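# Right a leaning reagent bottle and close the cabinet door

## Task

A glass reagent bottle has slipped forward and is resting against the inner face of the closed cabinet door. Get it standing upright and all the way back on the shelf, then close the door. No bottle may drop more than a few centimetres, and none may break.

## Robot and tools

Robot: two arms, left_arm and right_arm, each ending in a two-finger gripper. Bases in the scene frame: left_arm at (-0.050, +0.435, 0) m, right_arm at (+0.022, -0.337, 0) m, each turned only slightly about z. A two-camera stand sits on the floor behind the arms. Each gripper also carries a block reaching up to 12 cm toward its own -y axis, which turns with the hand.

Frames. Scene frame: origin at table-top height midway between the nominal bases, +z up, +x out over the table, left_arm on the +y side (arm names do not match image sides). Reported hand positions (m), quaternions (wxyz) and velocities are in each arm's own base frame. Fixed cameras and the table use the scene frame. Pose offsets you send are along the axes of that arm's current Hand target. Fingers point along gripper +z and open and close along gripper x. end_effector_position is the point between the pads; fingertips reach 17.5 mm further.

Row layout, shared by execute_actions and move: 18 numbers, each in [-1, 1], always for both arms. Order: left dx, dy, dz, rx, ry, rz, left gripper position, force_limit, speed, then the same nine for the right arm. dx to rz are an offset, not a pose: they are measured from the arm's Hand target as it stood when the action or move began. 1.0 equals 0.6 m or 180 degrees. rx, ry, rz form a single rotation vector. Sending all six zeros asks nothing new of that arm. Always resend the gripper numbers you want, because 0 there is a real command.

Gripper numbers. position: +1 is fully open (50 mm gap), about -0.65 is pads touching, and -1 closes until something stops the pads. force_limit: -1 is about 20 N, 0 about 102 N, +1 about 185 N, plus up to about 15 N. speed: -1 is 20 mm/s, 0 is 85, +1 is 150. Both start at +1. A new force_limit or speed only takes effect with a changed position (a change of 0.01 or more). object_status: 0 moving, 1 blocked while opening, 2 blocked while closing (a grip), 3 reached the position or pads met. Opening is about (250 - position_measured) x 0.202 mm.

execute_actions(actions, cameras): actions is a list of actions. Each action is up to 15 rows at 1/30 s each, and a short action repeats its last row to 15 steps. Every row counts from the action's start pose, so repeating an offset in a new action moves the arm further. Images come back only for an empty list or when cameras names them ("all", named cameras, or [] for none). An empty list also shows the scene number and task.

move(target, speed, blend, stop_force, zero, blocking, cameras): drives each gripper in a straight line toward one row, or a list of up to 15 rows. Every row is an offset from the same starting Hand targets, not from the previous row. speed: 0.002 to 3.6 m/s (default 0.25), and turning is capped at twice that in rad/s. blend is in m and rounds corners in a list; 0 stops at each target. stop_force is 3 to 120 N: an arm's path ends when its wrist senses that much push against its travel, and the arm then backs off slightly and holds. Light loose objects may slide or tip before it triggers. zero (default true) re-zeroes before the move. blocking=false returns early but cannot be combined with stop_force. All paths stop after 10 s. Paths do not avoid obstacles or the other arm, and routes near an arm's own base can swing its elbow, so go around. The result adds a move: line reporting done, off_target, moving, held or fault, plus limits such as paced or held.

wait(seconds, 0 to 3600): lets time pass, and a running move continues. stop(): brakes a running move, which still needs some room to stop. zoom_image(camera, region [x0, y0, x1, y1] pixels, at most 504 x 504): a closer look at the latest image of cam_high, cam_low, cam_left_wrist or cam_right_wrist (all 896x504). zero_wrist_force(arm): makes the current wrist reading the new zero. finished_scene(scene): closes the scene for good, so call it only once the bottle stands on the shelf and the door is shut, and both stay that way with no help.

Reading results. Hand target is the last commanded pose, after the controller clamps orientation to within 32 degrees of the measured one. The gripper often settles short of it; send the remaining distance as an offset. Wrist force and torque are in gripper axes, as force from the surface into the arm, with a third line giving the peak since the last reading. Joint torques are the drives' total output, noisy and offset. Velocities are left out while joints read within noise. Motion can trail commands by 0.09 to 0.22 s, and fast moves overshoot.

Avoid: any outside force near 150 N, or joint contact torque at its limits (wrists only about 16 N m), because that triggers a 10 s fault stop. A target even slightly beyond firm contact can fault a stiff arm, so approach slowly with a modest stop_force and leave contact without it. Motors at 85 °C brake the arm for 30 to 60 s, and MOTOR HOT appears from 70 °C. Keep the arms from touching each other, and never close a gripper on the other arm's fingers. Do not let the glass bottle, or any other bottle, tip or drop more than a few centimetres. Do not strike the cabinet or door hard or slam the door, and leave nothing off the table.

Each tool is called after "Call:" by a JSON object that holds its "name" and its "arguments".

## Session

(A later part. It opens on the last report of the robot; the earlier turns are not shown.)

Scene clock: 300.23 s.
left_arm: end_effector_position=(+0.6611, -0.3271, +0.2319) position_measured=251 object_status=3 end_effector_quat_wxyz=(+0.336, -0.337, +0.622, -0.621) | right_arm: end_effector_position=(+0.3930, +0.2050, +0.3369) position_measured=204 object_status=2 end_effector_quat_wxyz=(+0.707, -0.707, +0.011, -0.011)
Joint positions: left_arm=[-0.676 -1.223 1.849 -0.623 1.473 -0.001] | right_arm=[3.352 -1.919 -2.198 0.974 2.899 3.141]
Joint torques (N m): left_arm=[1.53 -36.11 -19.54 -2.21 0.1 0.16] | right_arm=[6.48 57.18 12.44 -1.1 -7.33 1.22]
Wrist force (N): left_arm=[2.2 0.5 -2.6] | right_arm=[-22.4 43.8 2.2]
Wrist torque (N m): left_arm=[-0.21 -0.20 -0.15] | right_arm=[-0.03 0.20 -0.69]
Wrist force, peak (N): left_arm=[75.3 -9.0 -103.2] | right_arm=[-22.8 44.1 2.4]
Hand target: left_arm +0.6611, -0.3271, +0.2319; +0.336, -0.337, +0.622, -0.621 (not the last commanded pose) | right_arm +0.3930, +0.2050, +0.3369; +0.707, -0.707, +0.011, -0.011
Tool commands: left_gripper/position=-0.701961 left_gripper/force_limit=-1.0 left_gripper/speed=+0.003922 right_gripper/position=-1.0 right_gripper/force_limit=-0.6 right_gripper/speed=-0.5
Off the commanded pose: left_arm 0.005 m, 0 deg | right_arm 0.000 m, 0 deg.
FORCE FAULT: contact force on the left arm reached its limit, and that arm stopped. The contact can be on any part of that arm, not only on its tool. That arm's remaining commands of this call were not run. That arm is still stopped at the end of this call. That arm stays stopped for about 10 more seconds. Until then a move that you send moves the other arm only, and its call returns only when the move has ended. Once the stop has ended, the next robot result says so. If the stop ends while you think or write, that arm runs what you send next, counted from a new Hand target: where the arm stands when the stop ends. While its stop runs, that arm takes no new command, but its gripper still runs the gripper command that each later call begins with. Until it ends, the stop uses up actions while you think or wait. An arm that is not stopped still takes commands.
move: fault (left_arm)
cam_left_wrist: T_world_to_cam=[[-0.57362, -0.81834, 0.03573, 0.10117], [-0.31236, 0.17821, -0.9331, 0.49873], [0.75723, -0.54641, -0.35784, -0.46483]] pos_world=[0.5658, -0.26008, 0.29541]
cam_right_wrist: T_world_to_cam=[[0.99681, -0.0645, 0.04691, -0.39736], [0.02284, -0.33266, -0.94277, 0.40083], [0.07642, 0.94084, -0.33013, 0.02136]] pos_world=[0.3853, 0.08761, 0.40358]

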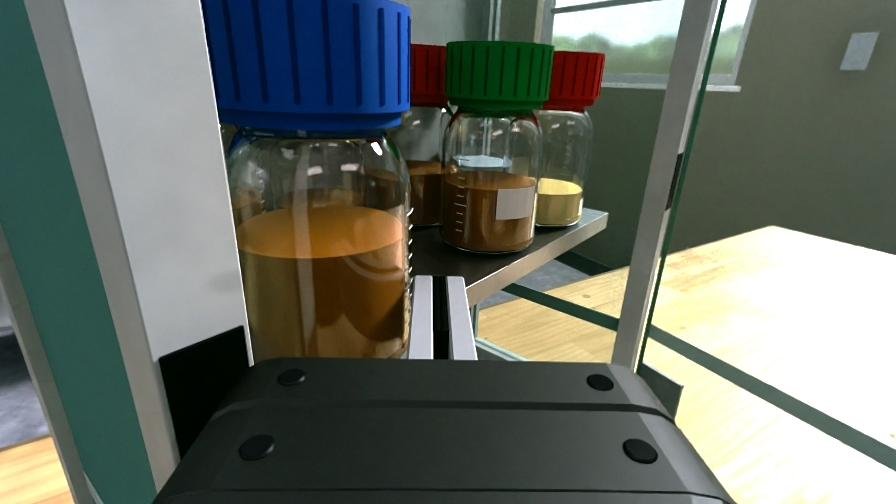

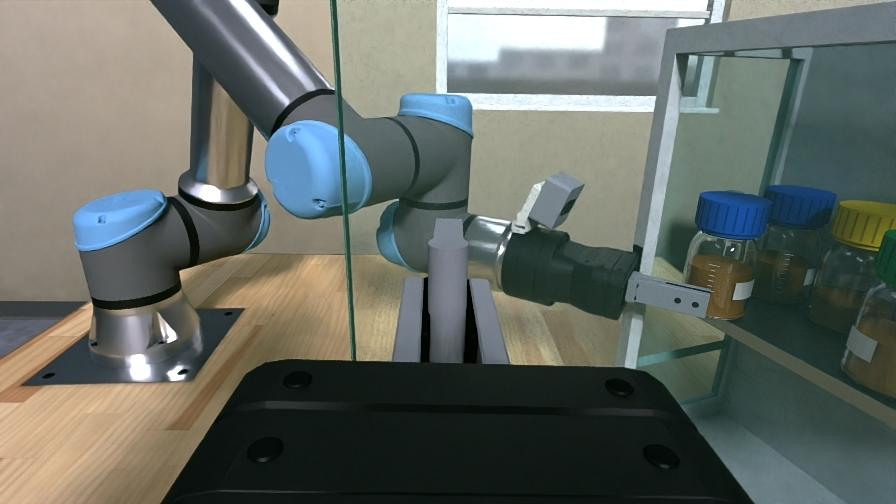

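Call:
{"name": "wait", "arguments": {"seconds": 1}}

Scene clock: 309.63 s.
left_arm: end_effector_position=(+0.6611, -0.3271, +0.2319) position_measured=251 object_status=3 end_effector_quat_wxyz=(+0.336, -0.337, +0.622, -0.621) | right_arm: end_effector_position=(+0.3930, +0.2050, +0.3369) position_measured=204 object_status=2 end_effector_quat_wxyz=(+0.707, -0.707, +0.011, -0.011)
Joint positions: left_arm=[-0.676 -1.223 1.849 -0.623 1.473 -0.001] | right_arm=[3.352 -1.919 -2.198 0.974 2.899 3.141]
Joint torques (N m): left_arm=[1.96 -35.49 -21.23 -2.4 0.46 -0.2] | right_arm=[5.17 55.93 13.24 -0.85 -7.46 1.5]
Wrist force (N): left_arm=[2.0 0.7 -2.6] | right_arm=[-22.7 43.8 2.1]
Wrist torque (N m): left_arm=[-0.18 -0.16 -0.16] | right_arm=[-0.02 0.24 -0.69]
Wrist force, peak (N): left_arm=[2.6 0.8 -2.8] | right_arm=[-22.9 44.0 2.2]
Hand target: left_arm +0.6611, -0.3271, +0.2319; +0.336, -0.337, +0.622, -0.621 (not the last commanded pose) | right_arm +0.3930, +0.2050, +0.3369; +0.707, -0.707, +0.011, -0.011
Tool commands: left_gripper/position=-0.701961 left_gripper/force_limit=-1.0 left_gripper/speed=+0.003922 right_gripper/position=-1.0 right_gripper/force_limit=-0.6 right_gripper/speed=-0.5
Off the commanded pose: left_arm 0.005 m, 0 deg | right_arm 0.000 m, 0 deg.
FORCE FAULT, CONTINUED: the left arm was still stopped when this call began, by the force fault that an earlier result reported. Since the last result the stop counts as 18 of the actions that you can send in this scene. That arm is still stopped at the end of this call. That arm stays stopped for less than 1 more second. If the stop ends while you think or write, that arm runs what you send next, counted from a new Hand target: where the arm stands when the stop ends. While its stop runs, that arm takes no new command, but its gripper still runs the gripper command that each later call begins with.
wait: 1.00 s; at rest from the start

Call:
{"name": "wait", "arguments": {"seconds": 0.5}}

Call:
{"name": "move", "arguments": {"target": [[0.0754,0,-0.0656,0,0,0,-0.7,-1,0,0,0,0,0,0,0,-1,-0.6,-0.5],[0.103,-0.007,-0.0753,0,-0.272,0,-0.7,-1,0,0,0,0,0,0,0,-1,-0.6,-0.5]], "speed": 0.12, "cameras": ["cam_left_wrist","cam_right_wrist"]}}

Call:
{"name": "zoom_image", "arguments": {"camera": "cam_right_wrist", "region": [590, 150, 890, 450]}}

Scene clock: 314.17 s.
left_arm: end_effector_position=(+0.6611, -0.3271, +0.2319) position_measured=251 object_status=3 end_effector_quat_wxyz=(+0.336, -0.337, +0.622, -0.621) | right_arm: end_effector_position=(+0.3930, +0.2050, +0.3369) position_measured=204 object_status=2 end_effector_quat_wxyz=(+0.707, -0.707, +0.011, -0.011)
Joint positions: left_arm=[-0.676 -1.223 1.849 -0.623 1.473 -0.001] | right_arm=[3.352 -1.919 -2.198 0.974 2.899 3.141]
Joint torques (N m): left_arm=[0.37 -35.2 -18.25 -2.21 -0.09 0.17] | right_arm=[4.43 56.96 12.21 -0.75 -7.2 0.94]
Wrist force (N): left_arm=[2.3 0.4 -2.7] | right_arm=[-22.7 43.9 2.1]
Wrist torque (N m): left_arm=[-0.22 -0.20 -0.16] | right_arm=[-0.01 0.23 -0.69]
Wrist force, peak (N): left_arm=[2.5 0.8 -2.9] | right_arm=[-22.8 44.1 2.2]
Hand target: left_arm +0.6611, -0.3271, +0.2319; +0.336, -0.337, +0.622, -0.621 (not the last commanded pose) | right_arm +0.3930, +0.2050, +0.3369; +0.707, -0.707, +0.011, -0.011
Tool commands: left_gripper/position=-0.701961 left_gripper/force_limit=-1.0 left_gripper/speed=+0.003922 right_gripper/position=-1.0 right_gripper/force_limit=-0.6 right_gripper/speed=-0.5
Off the commanded pose: left_arm 0.005 m, 0 deg | right_arm 0.000 m, 0 deg.
FORCE FAULT, CONTINUED: the left arm's stop, for the force fault that an earlier result reported, is over. The rest of the stop counts as 1 of the actions that you can send in this scene. During its stop the left arm's controller moved it back a little. That arm's target is now where it stood when the stop ended, not its last command. That arm accepts commands again.
wait: 0.50 s; at rest from the start

Scene clock: 318.97 s.
left_arm: end_effector_position=(+0.5895, -0.3543, +0.2362) position_measured=251 object_status=3 end_effector_quat_wxyz=(+0.564, -0.564, +0.427, -0.425) | right_arm: end_effector_position=(+0.3930, +0.2050, +0.3369) position_measured=204 object_status=2 end_effector_quat_wxyz=(+0.707, -0.707, +0.011, -0.011)
Joint positions: left_arm=[-1.143 -1.096 1.643 -0.531 0.152 -0.014] | right_arm=[3.352 -1.919 -2.198 0.974 2.899 3.141]
Joint torques (N m): left_arm=[4.72 -59.43 -5.19 -0.62 -1.7 0.55] | right_arm=[5.17 55.41 12.7 -0.99 -7.51 0.82]
Wrist force (N): left_arm=[0.2 0.2 -0.4] | right_arm=[-22.7 43.9 2.2]
Wrist torque (N m): left_arm=[-0.20 -0.04 -0.10] | right_arm=[-0.02 0.23 -0.69]
Wrist force, peak (N): left_arm=[-7.6 0.0 -1.9] | right_arm=[-22.8 44.1 2.0]
Hand target: left_arm +0.5895, -0.3541, +0.2363; +0.564, -0.565, +0.427, -0.425 | right_arm +0.3930, +0.2050, +0.3369; +0.707, -0.707, +0.011, -0.011
Off the commanded pose: left_arm 0.000 m, 0 deg | right_arm 0.000 m, 0 deg.
move: done
cam_left_wrist: T_world_to_cam=[[0.24033, -0.97012, 0.03319, -0.49534], [-0.34007, -0.11617, -0.9332, 0.39727], [0.90917, 0.21299, -0.35783, -0.24443]] pos_world=[0.47637, -0.38233, 0.29971]
cam_right_wrist: T_world_to_cam=[[0.99681, -0.0645, 0.04691, -0.39736], [0.02284, -0.33266, -0.94277, 0.40083], [0.07642, 0.94084, -0.33013, 0.02136]] pos_world=[0.3853, 0.08761, 0.40358]

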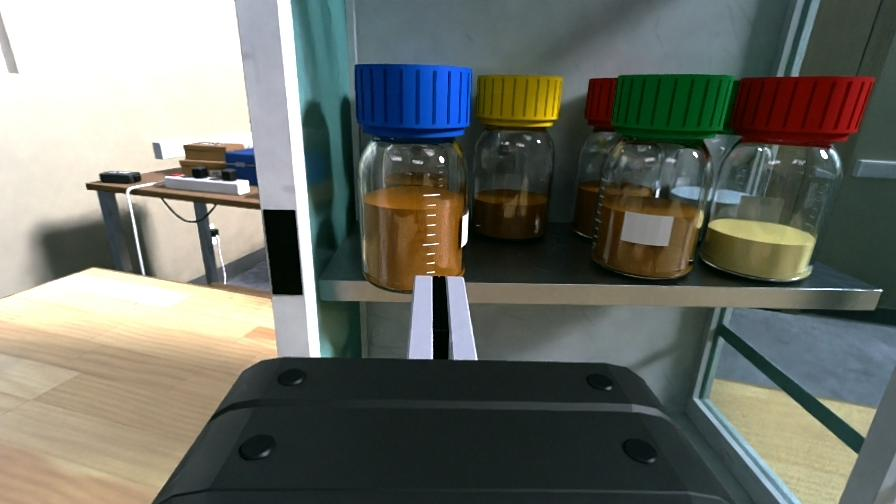

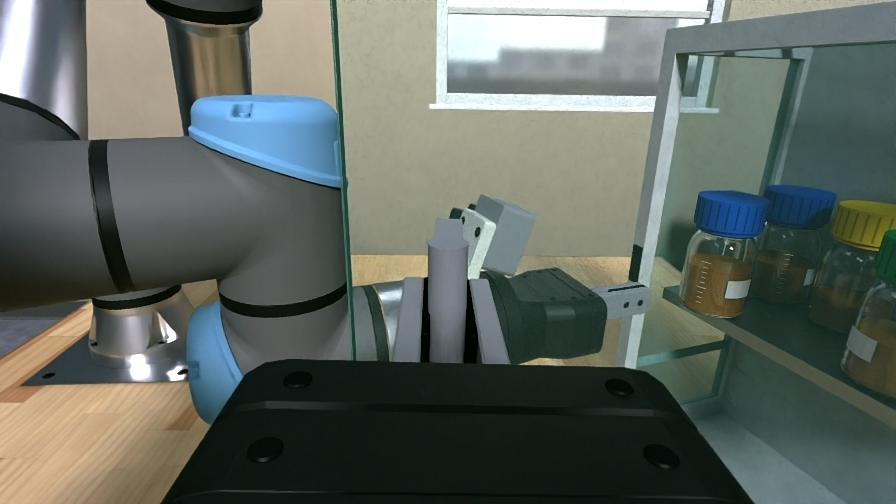

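Scaled by 1.680 from the camera's image (finer frame: 1280x720).

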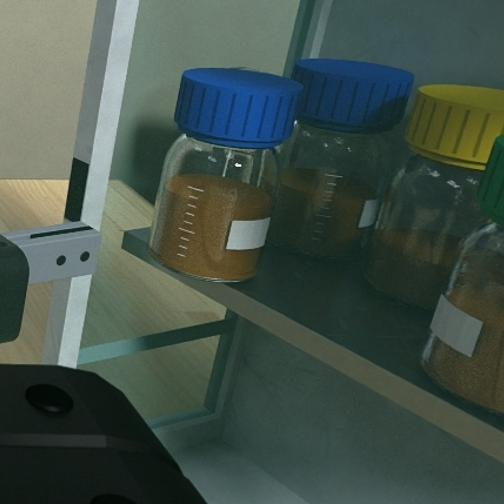

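Call:
{"name": "move", "arguments": {"target": [[-0.021,0,0.1,0,0,0,-0.7,-1,0,0,0,0,0,0,0,-1,-0.6,-0.5],[-0.021,0,0.148,0,0,0,-0.7,-1,0,0,0,0,0,0,0,-1,-0.6,-0.5]], "speed": [0.1,0.02], "cameras": ["cam_left_wrist","cam_right_wrist"]}}

Call:
{"name": "zoom_image", "arguments": {"camera": "cam_right_wrist", "region": [590, 150, 890, 450]}}

Scene clock: 326.47 s.
left_arm: end_effector_position=(+0.6717, -0.3178, +0.2361) position_measured=251 object_status=3 end_effector_quat_wxyz=(+0.564, -0.564, +0.427, -0.425) | right_arm: end_effector_position=(+0.3930, +0.2050, +0.3369) position_measured=204 object_status=2 end_effector_quat_wxyz=(+0.707, -0.707, +0.011, -0.011)
Joint positions: left_arm=[-0.978 -1.036 1.546 -0.503 0.316 -0.006] | right_arm=[3.352 -1.919 -2.198 0.974 2.899 3.141]
Joint torques (N m): left_arm=[-4.78 -44.01 -7.4 0.6 -1.62 -0.5] | right_arm=[4.65 56.87 12.75 -0.73 -7.28 0.91]
Wrist force (N): left_arm=[0.1 -0.9 -1.4] | right_arm=[-22.6 43.9 2.1]
Wrist torque (N m): left_arm=[-0.27 -0.05 -0.09] | right_arm=[-0.02 0.22 -0.69]
Wrist force, peak (N): left_arm=[5.8 1.7 -4.4] | right_arm=[-22.8 44.1 2.2]
Hand target: left_arm +0.6715, -0.3178, +0.2361; +0.564, -0.565, +0.427, -0.425 | right_arm +0.3930, +0.2050, +0.3369; +0.707, -0.707, +0.011, -0.011
Off the commanded pose: left_arm 0.000 m, 0 deg | right_arm 0.000 m, 0 deg.
move: done
cam_left_wrist: T_world_to_cam=[[0.24051, -0.97007, 0.03336, -0.47981], [-0.33995, -0.11637, -0.93322, 0.42924], [0.90917, 0.21311, -0.35776, -0.32695]] pos_world=[0.55858, -0.34583, 0.29961]
cam_right_wrist: T_world_to_cam=[[0.99681, -0.0645, 0.04691, -0.39736], [0.02284, -0.33266, -0.94277, 0.40083], [0.07642, 0.94084, -0.33013, 0.02136]] pos_world=[0.3853, 0.08761, 0.40358]

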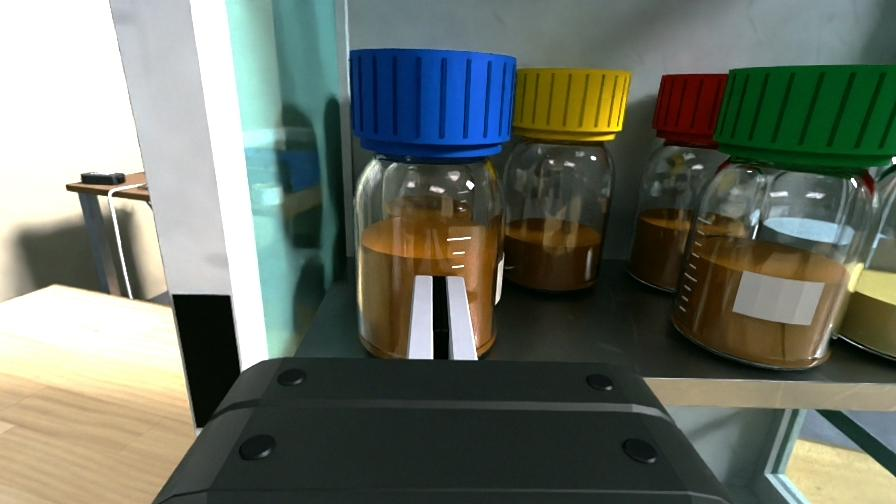

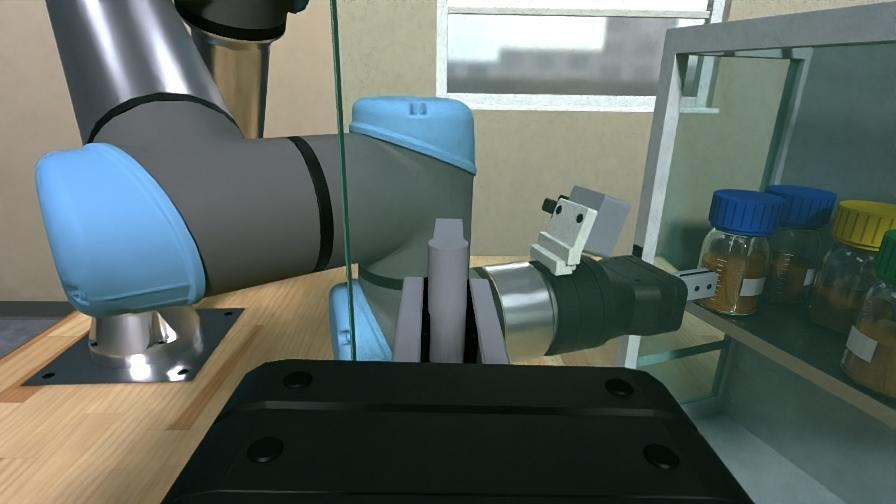

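Scaled by 1.680 from the camera's image (finer frame: 1280x720).

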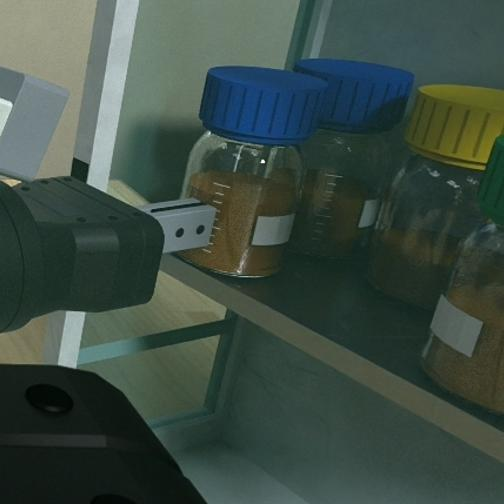

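Call:
{"name": "move", "arguments": {"target": [[0,0,0.01,0,0,0,-0.7,-1,0,0,0,0,0,0,0,-1,-0.6,-0.5],[0,0,-0.2,0,0,0,-0.7,-1,0,0,0,0,0,0,0,-1,-0.6,-0.5],[-0.42,0,-0.35,0,0,0,-0.7,-1,0,0,0,0,0,0,0,-1,-0.6,-0.5]], "speed": [0.02,0.2,0.25], "blend": [0,0.02,0], "cameras": ["all"]}}

Call:
{"name": "zoom_image", "arguments": {"camera": "cam_right_wrist", "region": [590, 150, 890, 450]}}

Scene clock: 335.37 s.
left_arm: end_effector_position=(+0.4007, -0.1327, +0.2370) position_measured=251 object_status=3 end_effector_quat_wxyz=(+0.564, -0.565, +0.427, -0.426) | right_arm: end_effector_position=(+0.3930, +0.2050, +0.3369) position_measured=204 object_status=2 end_effector_quat_wxyz=(+0.707, -0.707, +0.011, -0.011)
Joint positions: left_arm=[-1.484 -1.799 2.455 -0.668 -0.19 0.014] | right_arm=[3.352 -1.919 -2.198 0.974 2.899 3.141]
Joint torques (N m): left_arm=[-4.53 -12.48 -4.7 0.86 -1.42 0.72] | right_arm=[4.72 55.5 13.47 -1.02 -7.35 1]
Wrist force (N): left_arm=[0.2 -0.4 -0.5] | right_arm=[-23.0 43.8 2.1]
Wrist torque (N m): left_arm=[-0.28 -0.07 -0.20] | right_arm=[-0.04 0.28 -0.69]
Wrist force, peak (N): left_arm=[-0.8 -1.1 11.0] | right_arm=[-22.8 44.1 2.0]
Hand target: left_arm +0.4007, -0.1327, +0.2369; +0.564, -0.565, +0.427, -0.425 | right_arm +0.3930, +0.2050, +0.3369; +0.707, -0.707, +0.011, -0.011
Off the commanded pose: left_arm 0.000 m, 0 deg | right_arm 0.000 m, 0 deg.
move: done
cam_left_wrist: T_world_to_cam=[[0.24058, -0.97005, 0.03354, -0.23518], [-0.33998, -0.11658, -0.93318, 0.35946], [0.90914, 0.2131, -0.35785, -0.11966]] pos_world=[0.28758, -0.16073, 0.30051]
cam_right_wrist: T_world_to_cam=[[0.99681, -0.0645, 0.04691, -0.39736], [0.02284, -0.33266, -0.94277, 0.40083], [0.07642, 0.94084, -0.33013, 0.02136]] pos_world=[0.3853, 0.08761, 0.40358]

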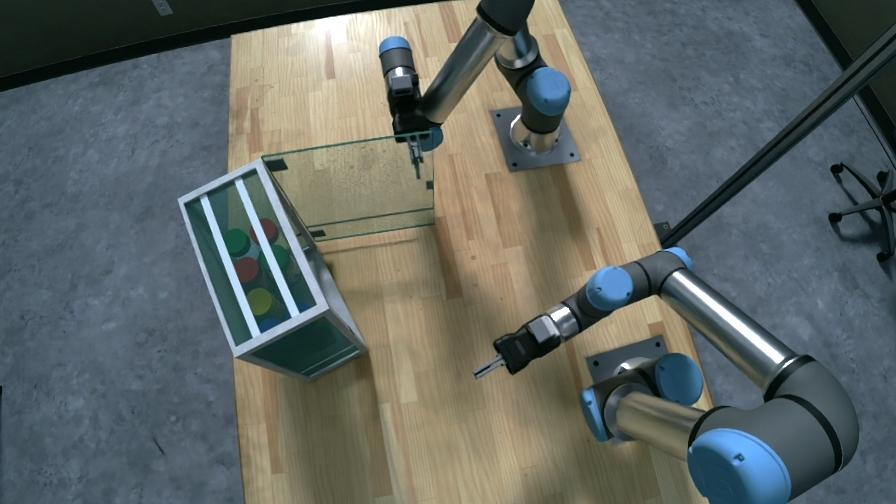

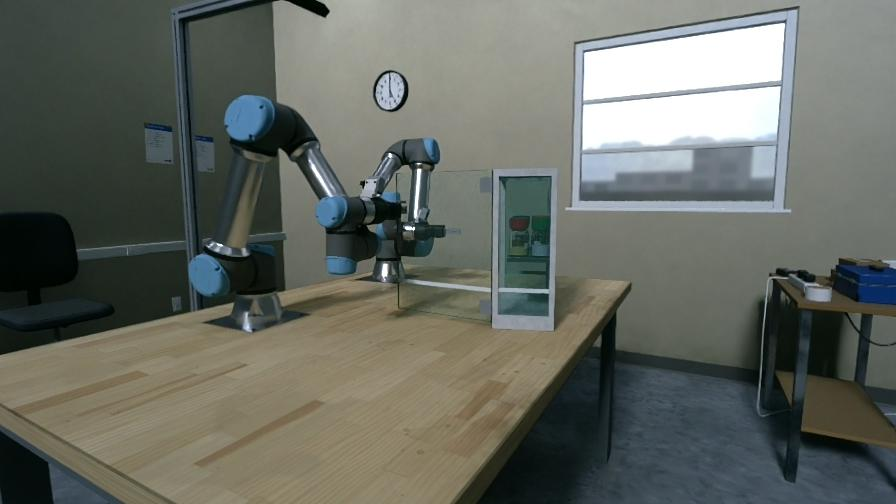

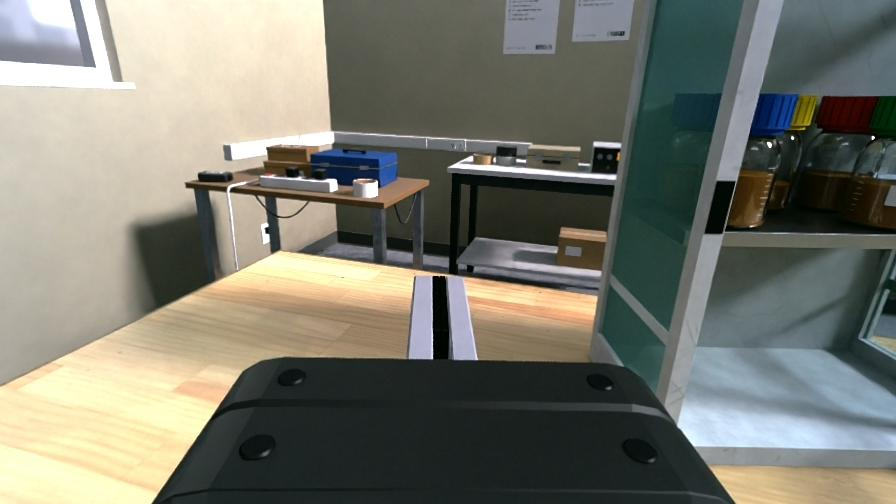

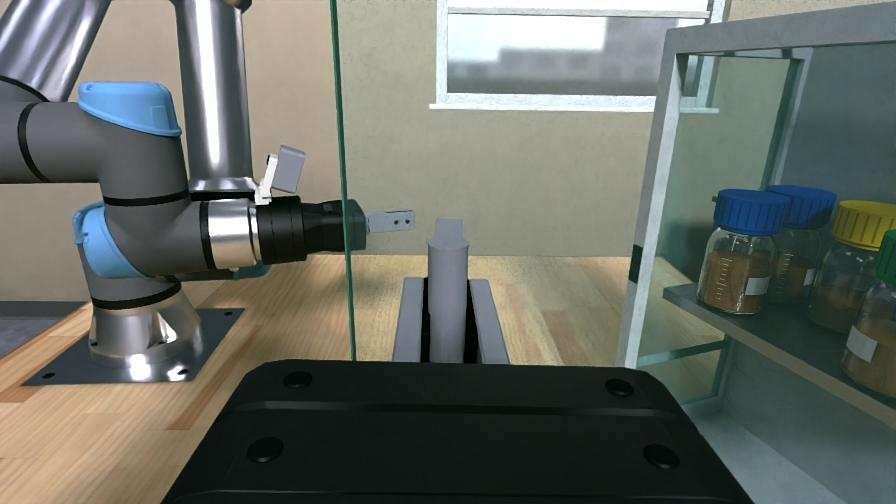

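Scaled by 1.680 from the camera's image (finer frame: 1280x720).

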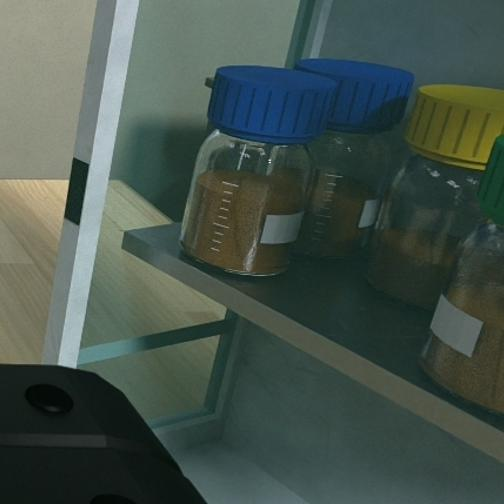

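Call:
{"name": "move", "arguments": {"target": [[0,0,0,0,0,0,-0.7,-1,0,-0.0007,-0.0005,0.0663,0,0.045,0,-1,-0.6,-0.5],[0,0,0,0,0,0,-0.7,-1,0,0.0068,-0.001,0.1283,0,0.0867,0,-1,-0.6,-0.5],[0,0,0,0,0,0,-0.7,-1,0,0.0225,-0.002,0.1888,0,0.1283,0,-1,-0.6,-0.5],[0,0,0,0,0,0,-0.7,-1,0,0.0457,-0.002,0.2467,0,0.17,0,-1,-0.6,-0.5],[0,0,0,0,0,0,-0.7,-1,0,0.0765,-0.003,0.301,0,0.2117,0,-1,-0.6,-0.5],[0,0,0,0,0,0,-0.7,-1,0,0.114,-0.003,0.3508,0,0.2533,0,-1,-0.6,-0.5],[0,0,0,0,0,0,-0.7,-1,0,0.1515,-0.004,0.3897,0,0.2894,0,-1,-0.6,-0.5],[0,0,0,0,0,0,-0.7,-1,0,0.1933,-0.004,0.4242,0,0.3256,0,-1,-0.6,-0.5],[0,0,0,0,0,0,-0.7,-1,0,0.2422,-0.004,0.4557,0,0.3644,0,-1,-0.6,-0.5],[0,0,0,0,0,0,-0.7,-1,0,0.2793,-0.004,0.4748,0,0.3922,0,-1,-0.6,-0.5]], "speed": [0.1,0.12,0.12,0.12,0.12,0.12,0.12,0.1,0.06,0.03], "blend": [0.003,0.003,0.003,0.003,0.003,0.003,0.003,0.003,0.003,0], "cameras": ["cam_left_wrist","cam_right_wrist"]}}

Scene clock: 365.50 s.
left_arm: end_effector_position=(+0.4007, -0.1327, +0.2369) position_measured=251 object_status=3 end_effector_quat_wxyz=(+0.564, -0.565, +0.427, -0.425) | right_arm: end_effector_position=(+0.5696, +0.4845, +0.3390) position_measured=204 object_status=2 end_effector_quat_wxyz=(+0.570, -0.571, +0.418, -0.418) end_effector_velocity=(-0.002, +0.000, -0.002) end_effector_angular_velocity=(-0.002, +0.001, +0.006)
Joint positions: left_arm=[-1.484 -1.8 2.455 -0.668 -0.19 0.014] | right_arm=[4.301 -2.138 -1.805 0.8 0.718 3.142]
Joint velocities: left_arm=[within noise] | right_arm=[0.002 0.001 -0.007 0.003 0.005 0]
Joint torques (N m): left_arm=[-5.27 -1.61 -24.48 1.59 -1.38 -0.55] | right_arm=[-5.43 46.48 1.12 1.13 0.4 1.19]
Wrist force (N): left_arm=[0.1 -0.3 -0.4] | right_arm=[-3.3 -14.3 8.5]
Wrist torque (N m): left_arm=[-0.26 -0.06 -0.21] | right_arm=[-0.74 0.04 0.40]
Wrist force, peak (N): left_arm=[0.5 -0.3 -0.9] | right_arm=[-22.8 44.1 2.1]
Hand target: left_arm +0.4007, -0.1327, +0.2369; +0.564, -0.565, +0.427, -0.425 | right_arm +0.5695, +0.4844, +0.3392; +0.570, -0.571, +0.418, -0.418
Off the commanded pose: left_arm 0.000 m, 0 deg | right_arm 0.000 m, 0 deg.
move: done
cam_left_wrist: T_world_to_cam=[[0.24063, -0.97004, 0.03341, -0.23515], [-0.33991, -0.11646, -0.93322, 0.35938], [0.90915, 0.2132, -0.35775, -0.11971]] pos_world=[0.28758, -0.16073, 0.30041]
cam_right_wrist: T_world_to_cam=[[0.27012, -0.96165, 0.04752, 0.2929], [-0.30623, -0.1326, -0.94268, 0.58222], [0.91283, 0.24008, -0.33031, -0.39128]] pos_world=[0.45636, 0.45282, 0.40568]

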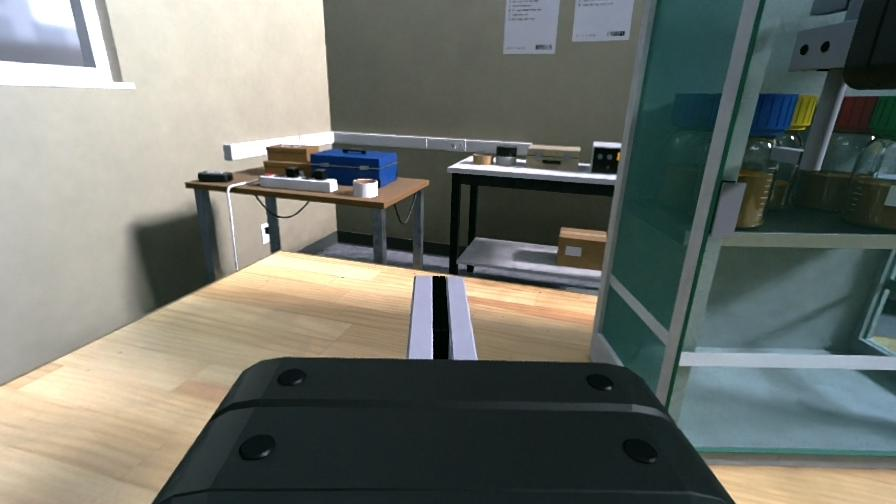

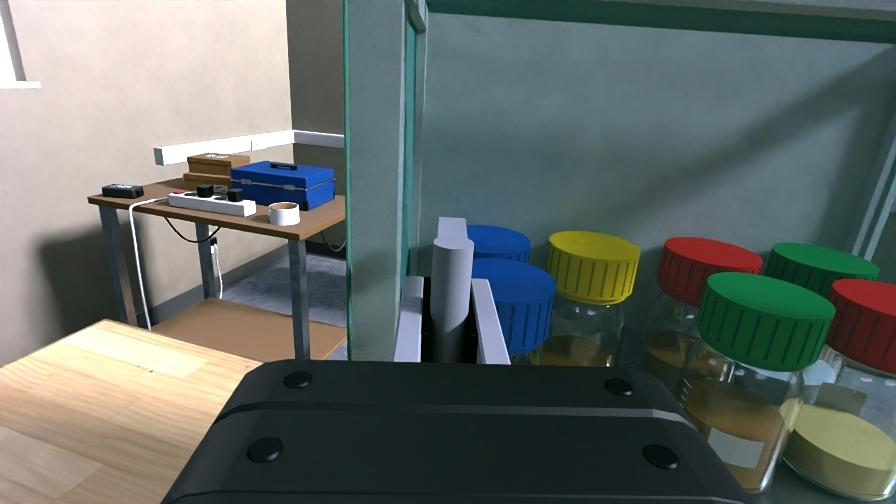

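Call:
{"name": "move", "arguments": {"target": [[0,0,0,0,0,0,-0.7,-1,0,0,0,0.001,0,0,0,1,-0.6,-0.5],[0,0,0,0,0,0,-0.7,-1,0,0,0,-0.2,0,0,0,1,-0.6,-0.5]], "speed": [0.05,0.2], "cameras": ["cam_low","cam_right_wrist","cam_high"]}}

Scene clock: 371.17 s.
left_arm: end_effector_position=(+0.4007, -0.1327, +0.2369) position_measured=251 object_status=3 end_effector_quat_wxyz=(+0.564, -0.565, +0.427, -0.425) | right_arm: end_effector_position=(+0.4552, +0.4482, +0.3393) position_measured=3 object_status=3 end_effector_quat_wxyz=(+0.570, -0.571, +0.418, -0.418)
Joint positions: left_arm=[-1.484 -1.8 2.455 -0.668 -0.19 0.014] | right_arm=[4.519 -1.975 -2.092 0.925 0.5 3.142]
Joint torques (N m): left_arm=[-4.84 -2.25 -23.46 1.33 -1.35 -0.54] | right_arm=[6.49 21.61 7.51 1.04 -0.68 -0.14]
Wrist force (N): left_arm=[-0.1 -0.2 -0.5] | right_arm=[0.0 -1.6 4.4]
Wrist torque (N m): left_arm=[-0.25 -0.02 -0.21] | right_arm=[-0.49 0.00 -0.08]
Wrist force, peak (N): left_arm=[0.4 -0.3 -0.9] | right_arm=[-3.9 -15.3 9.6]
Hand target: left_arm +0.4007, -0.1327, +0.2369; +0.564, -0.565, +0.427, -0.425 | right_arm +0.4551, +0.4482, +0.3392; +0.570, -0.571, +0.418, -0.418
Off the commanded pose: left_arm 0.000 m, 0 deg | right_arm 0.000 m, 0 deg.
move: done
cam_right_wrist: T_world_to_cam=[[0.27032, -0.96161, 0.04717, 0.28884], [-0.30613, -0.1323, -0.94275, 0.54251], [0.91281, 0.2404, -0.33014, -0.27821]] pos_world=[0.34196, 0.41641, 0.40598]
Images, in order (width x height): cam_high 896x504, cam_low 896x504, cam_right_wrist 896x504.

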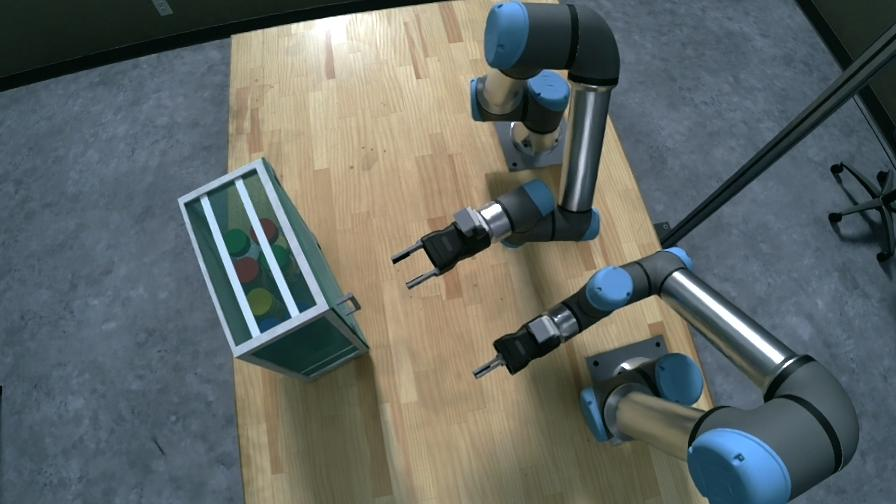

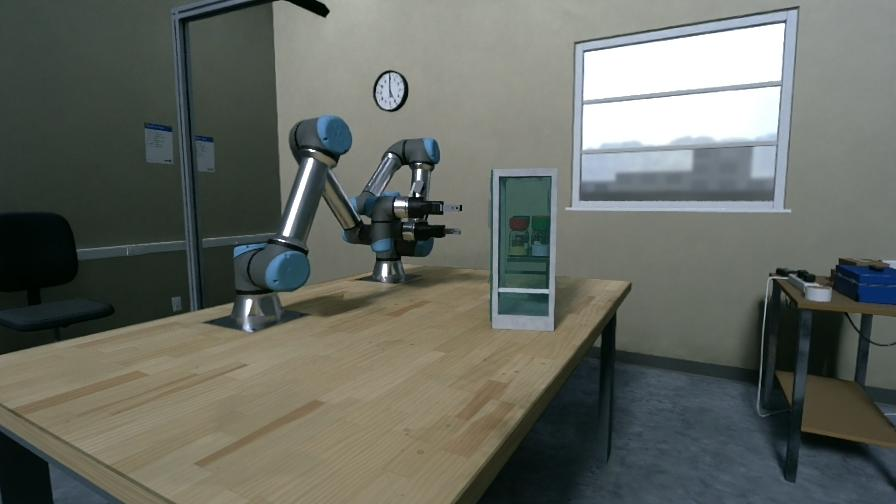

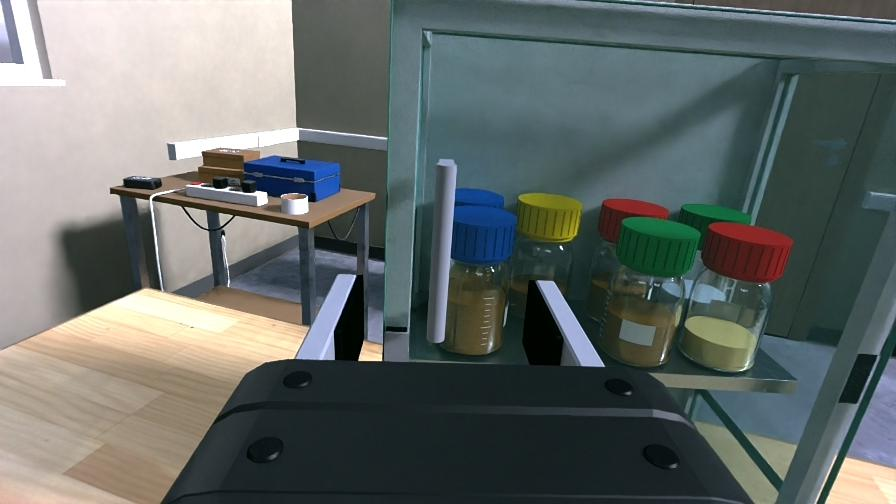

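Done well. Next scene.

Call:
{"name": "finished_scene", "arguments": {"scene": 1}}

The scene is finished: the task was done.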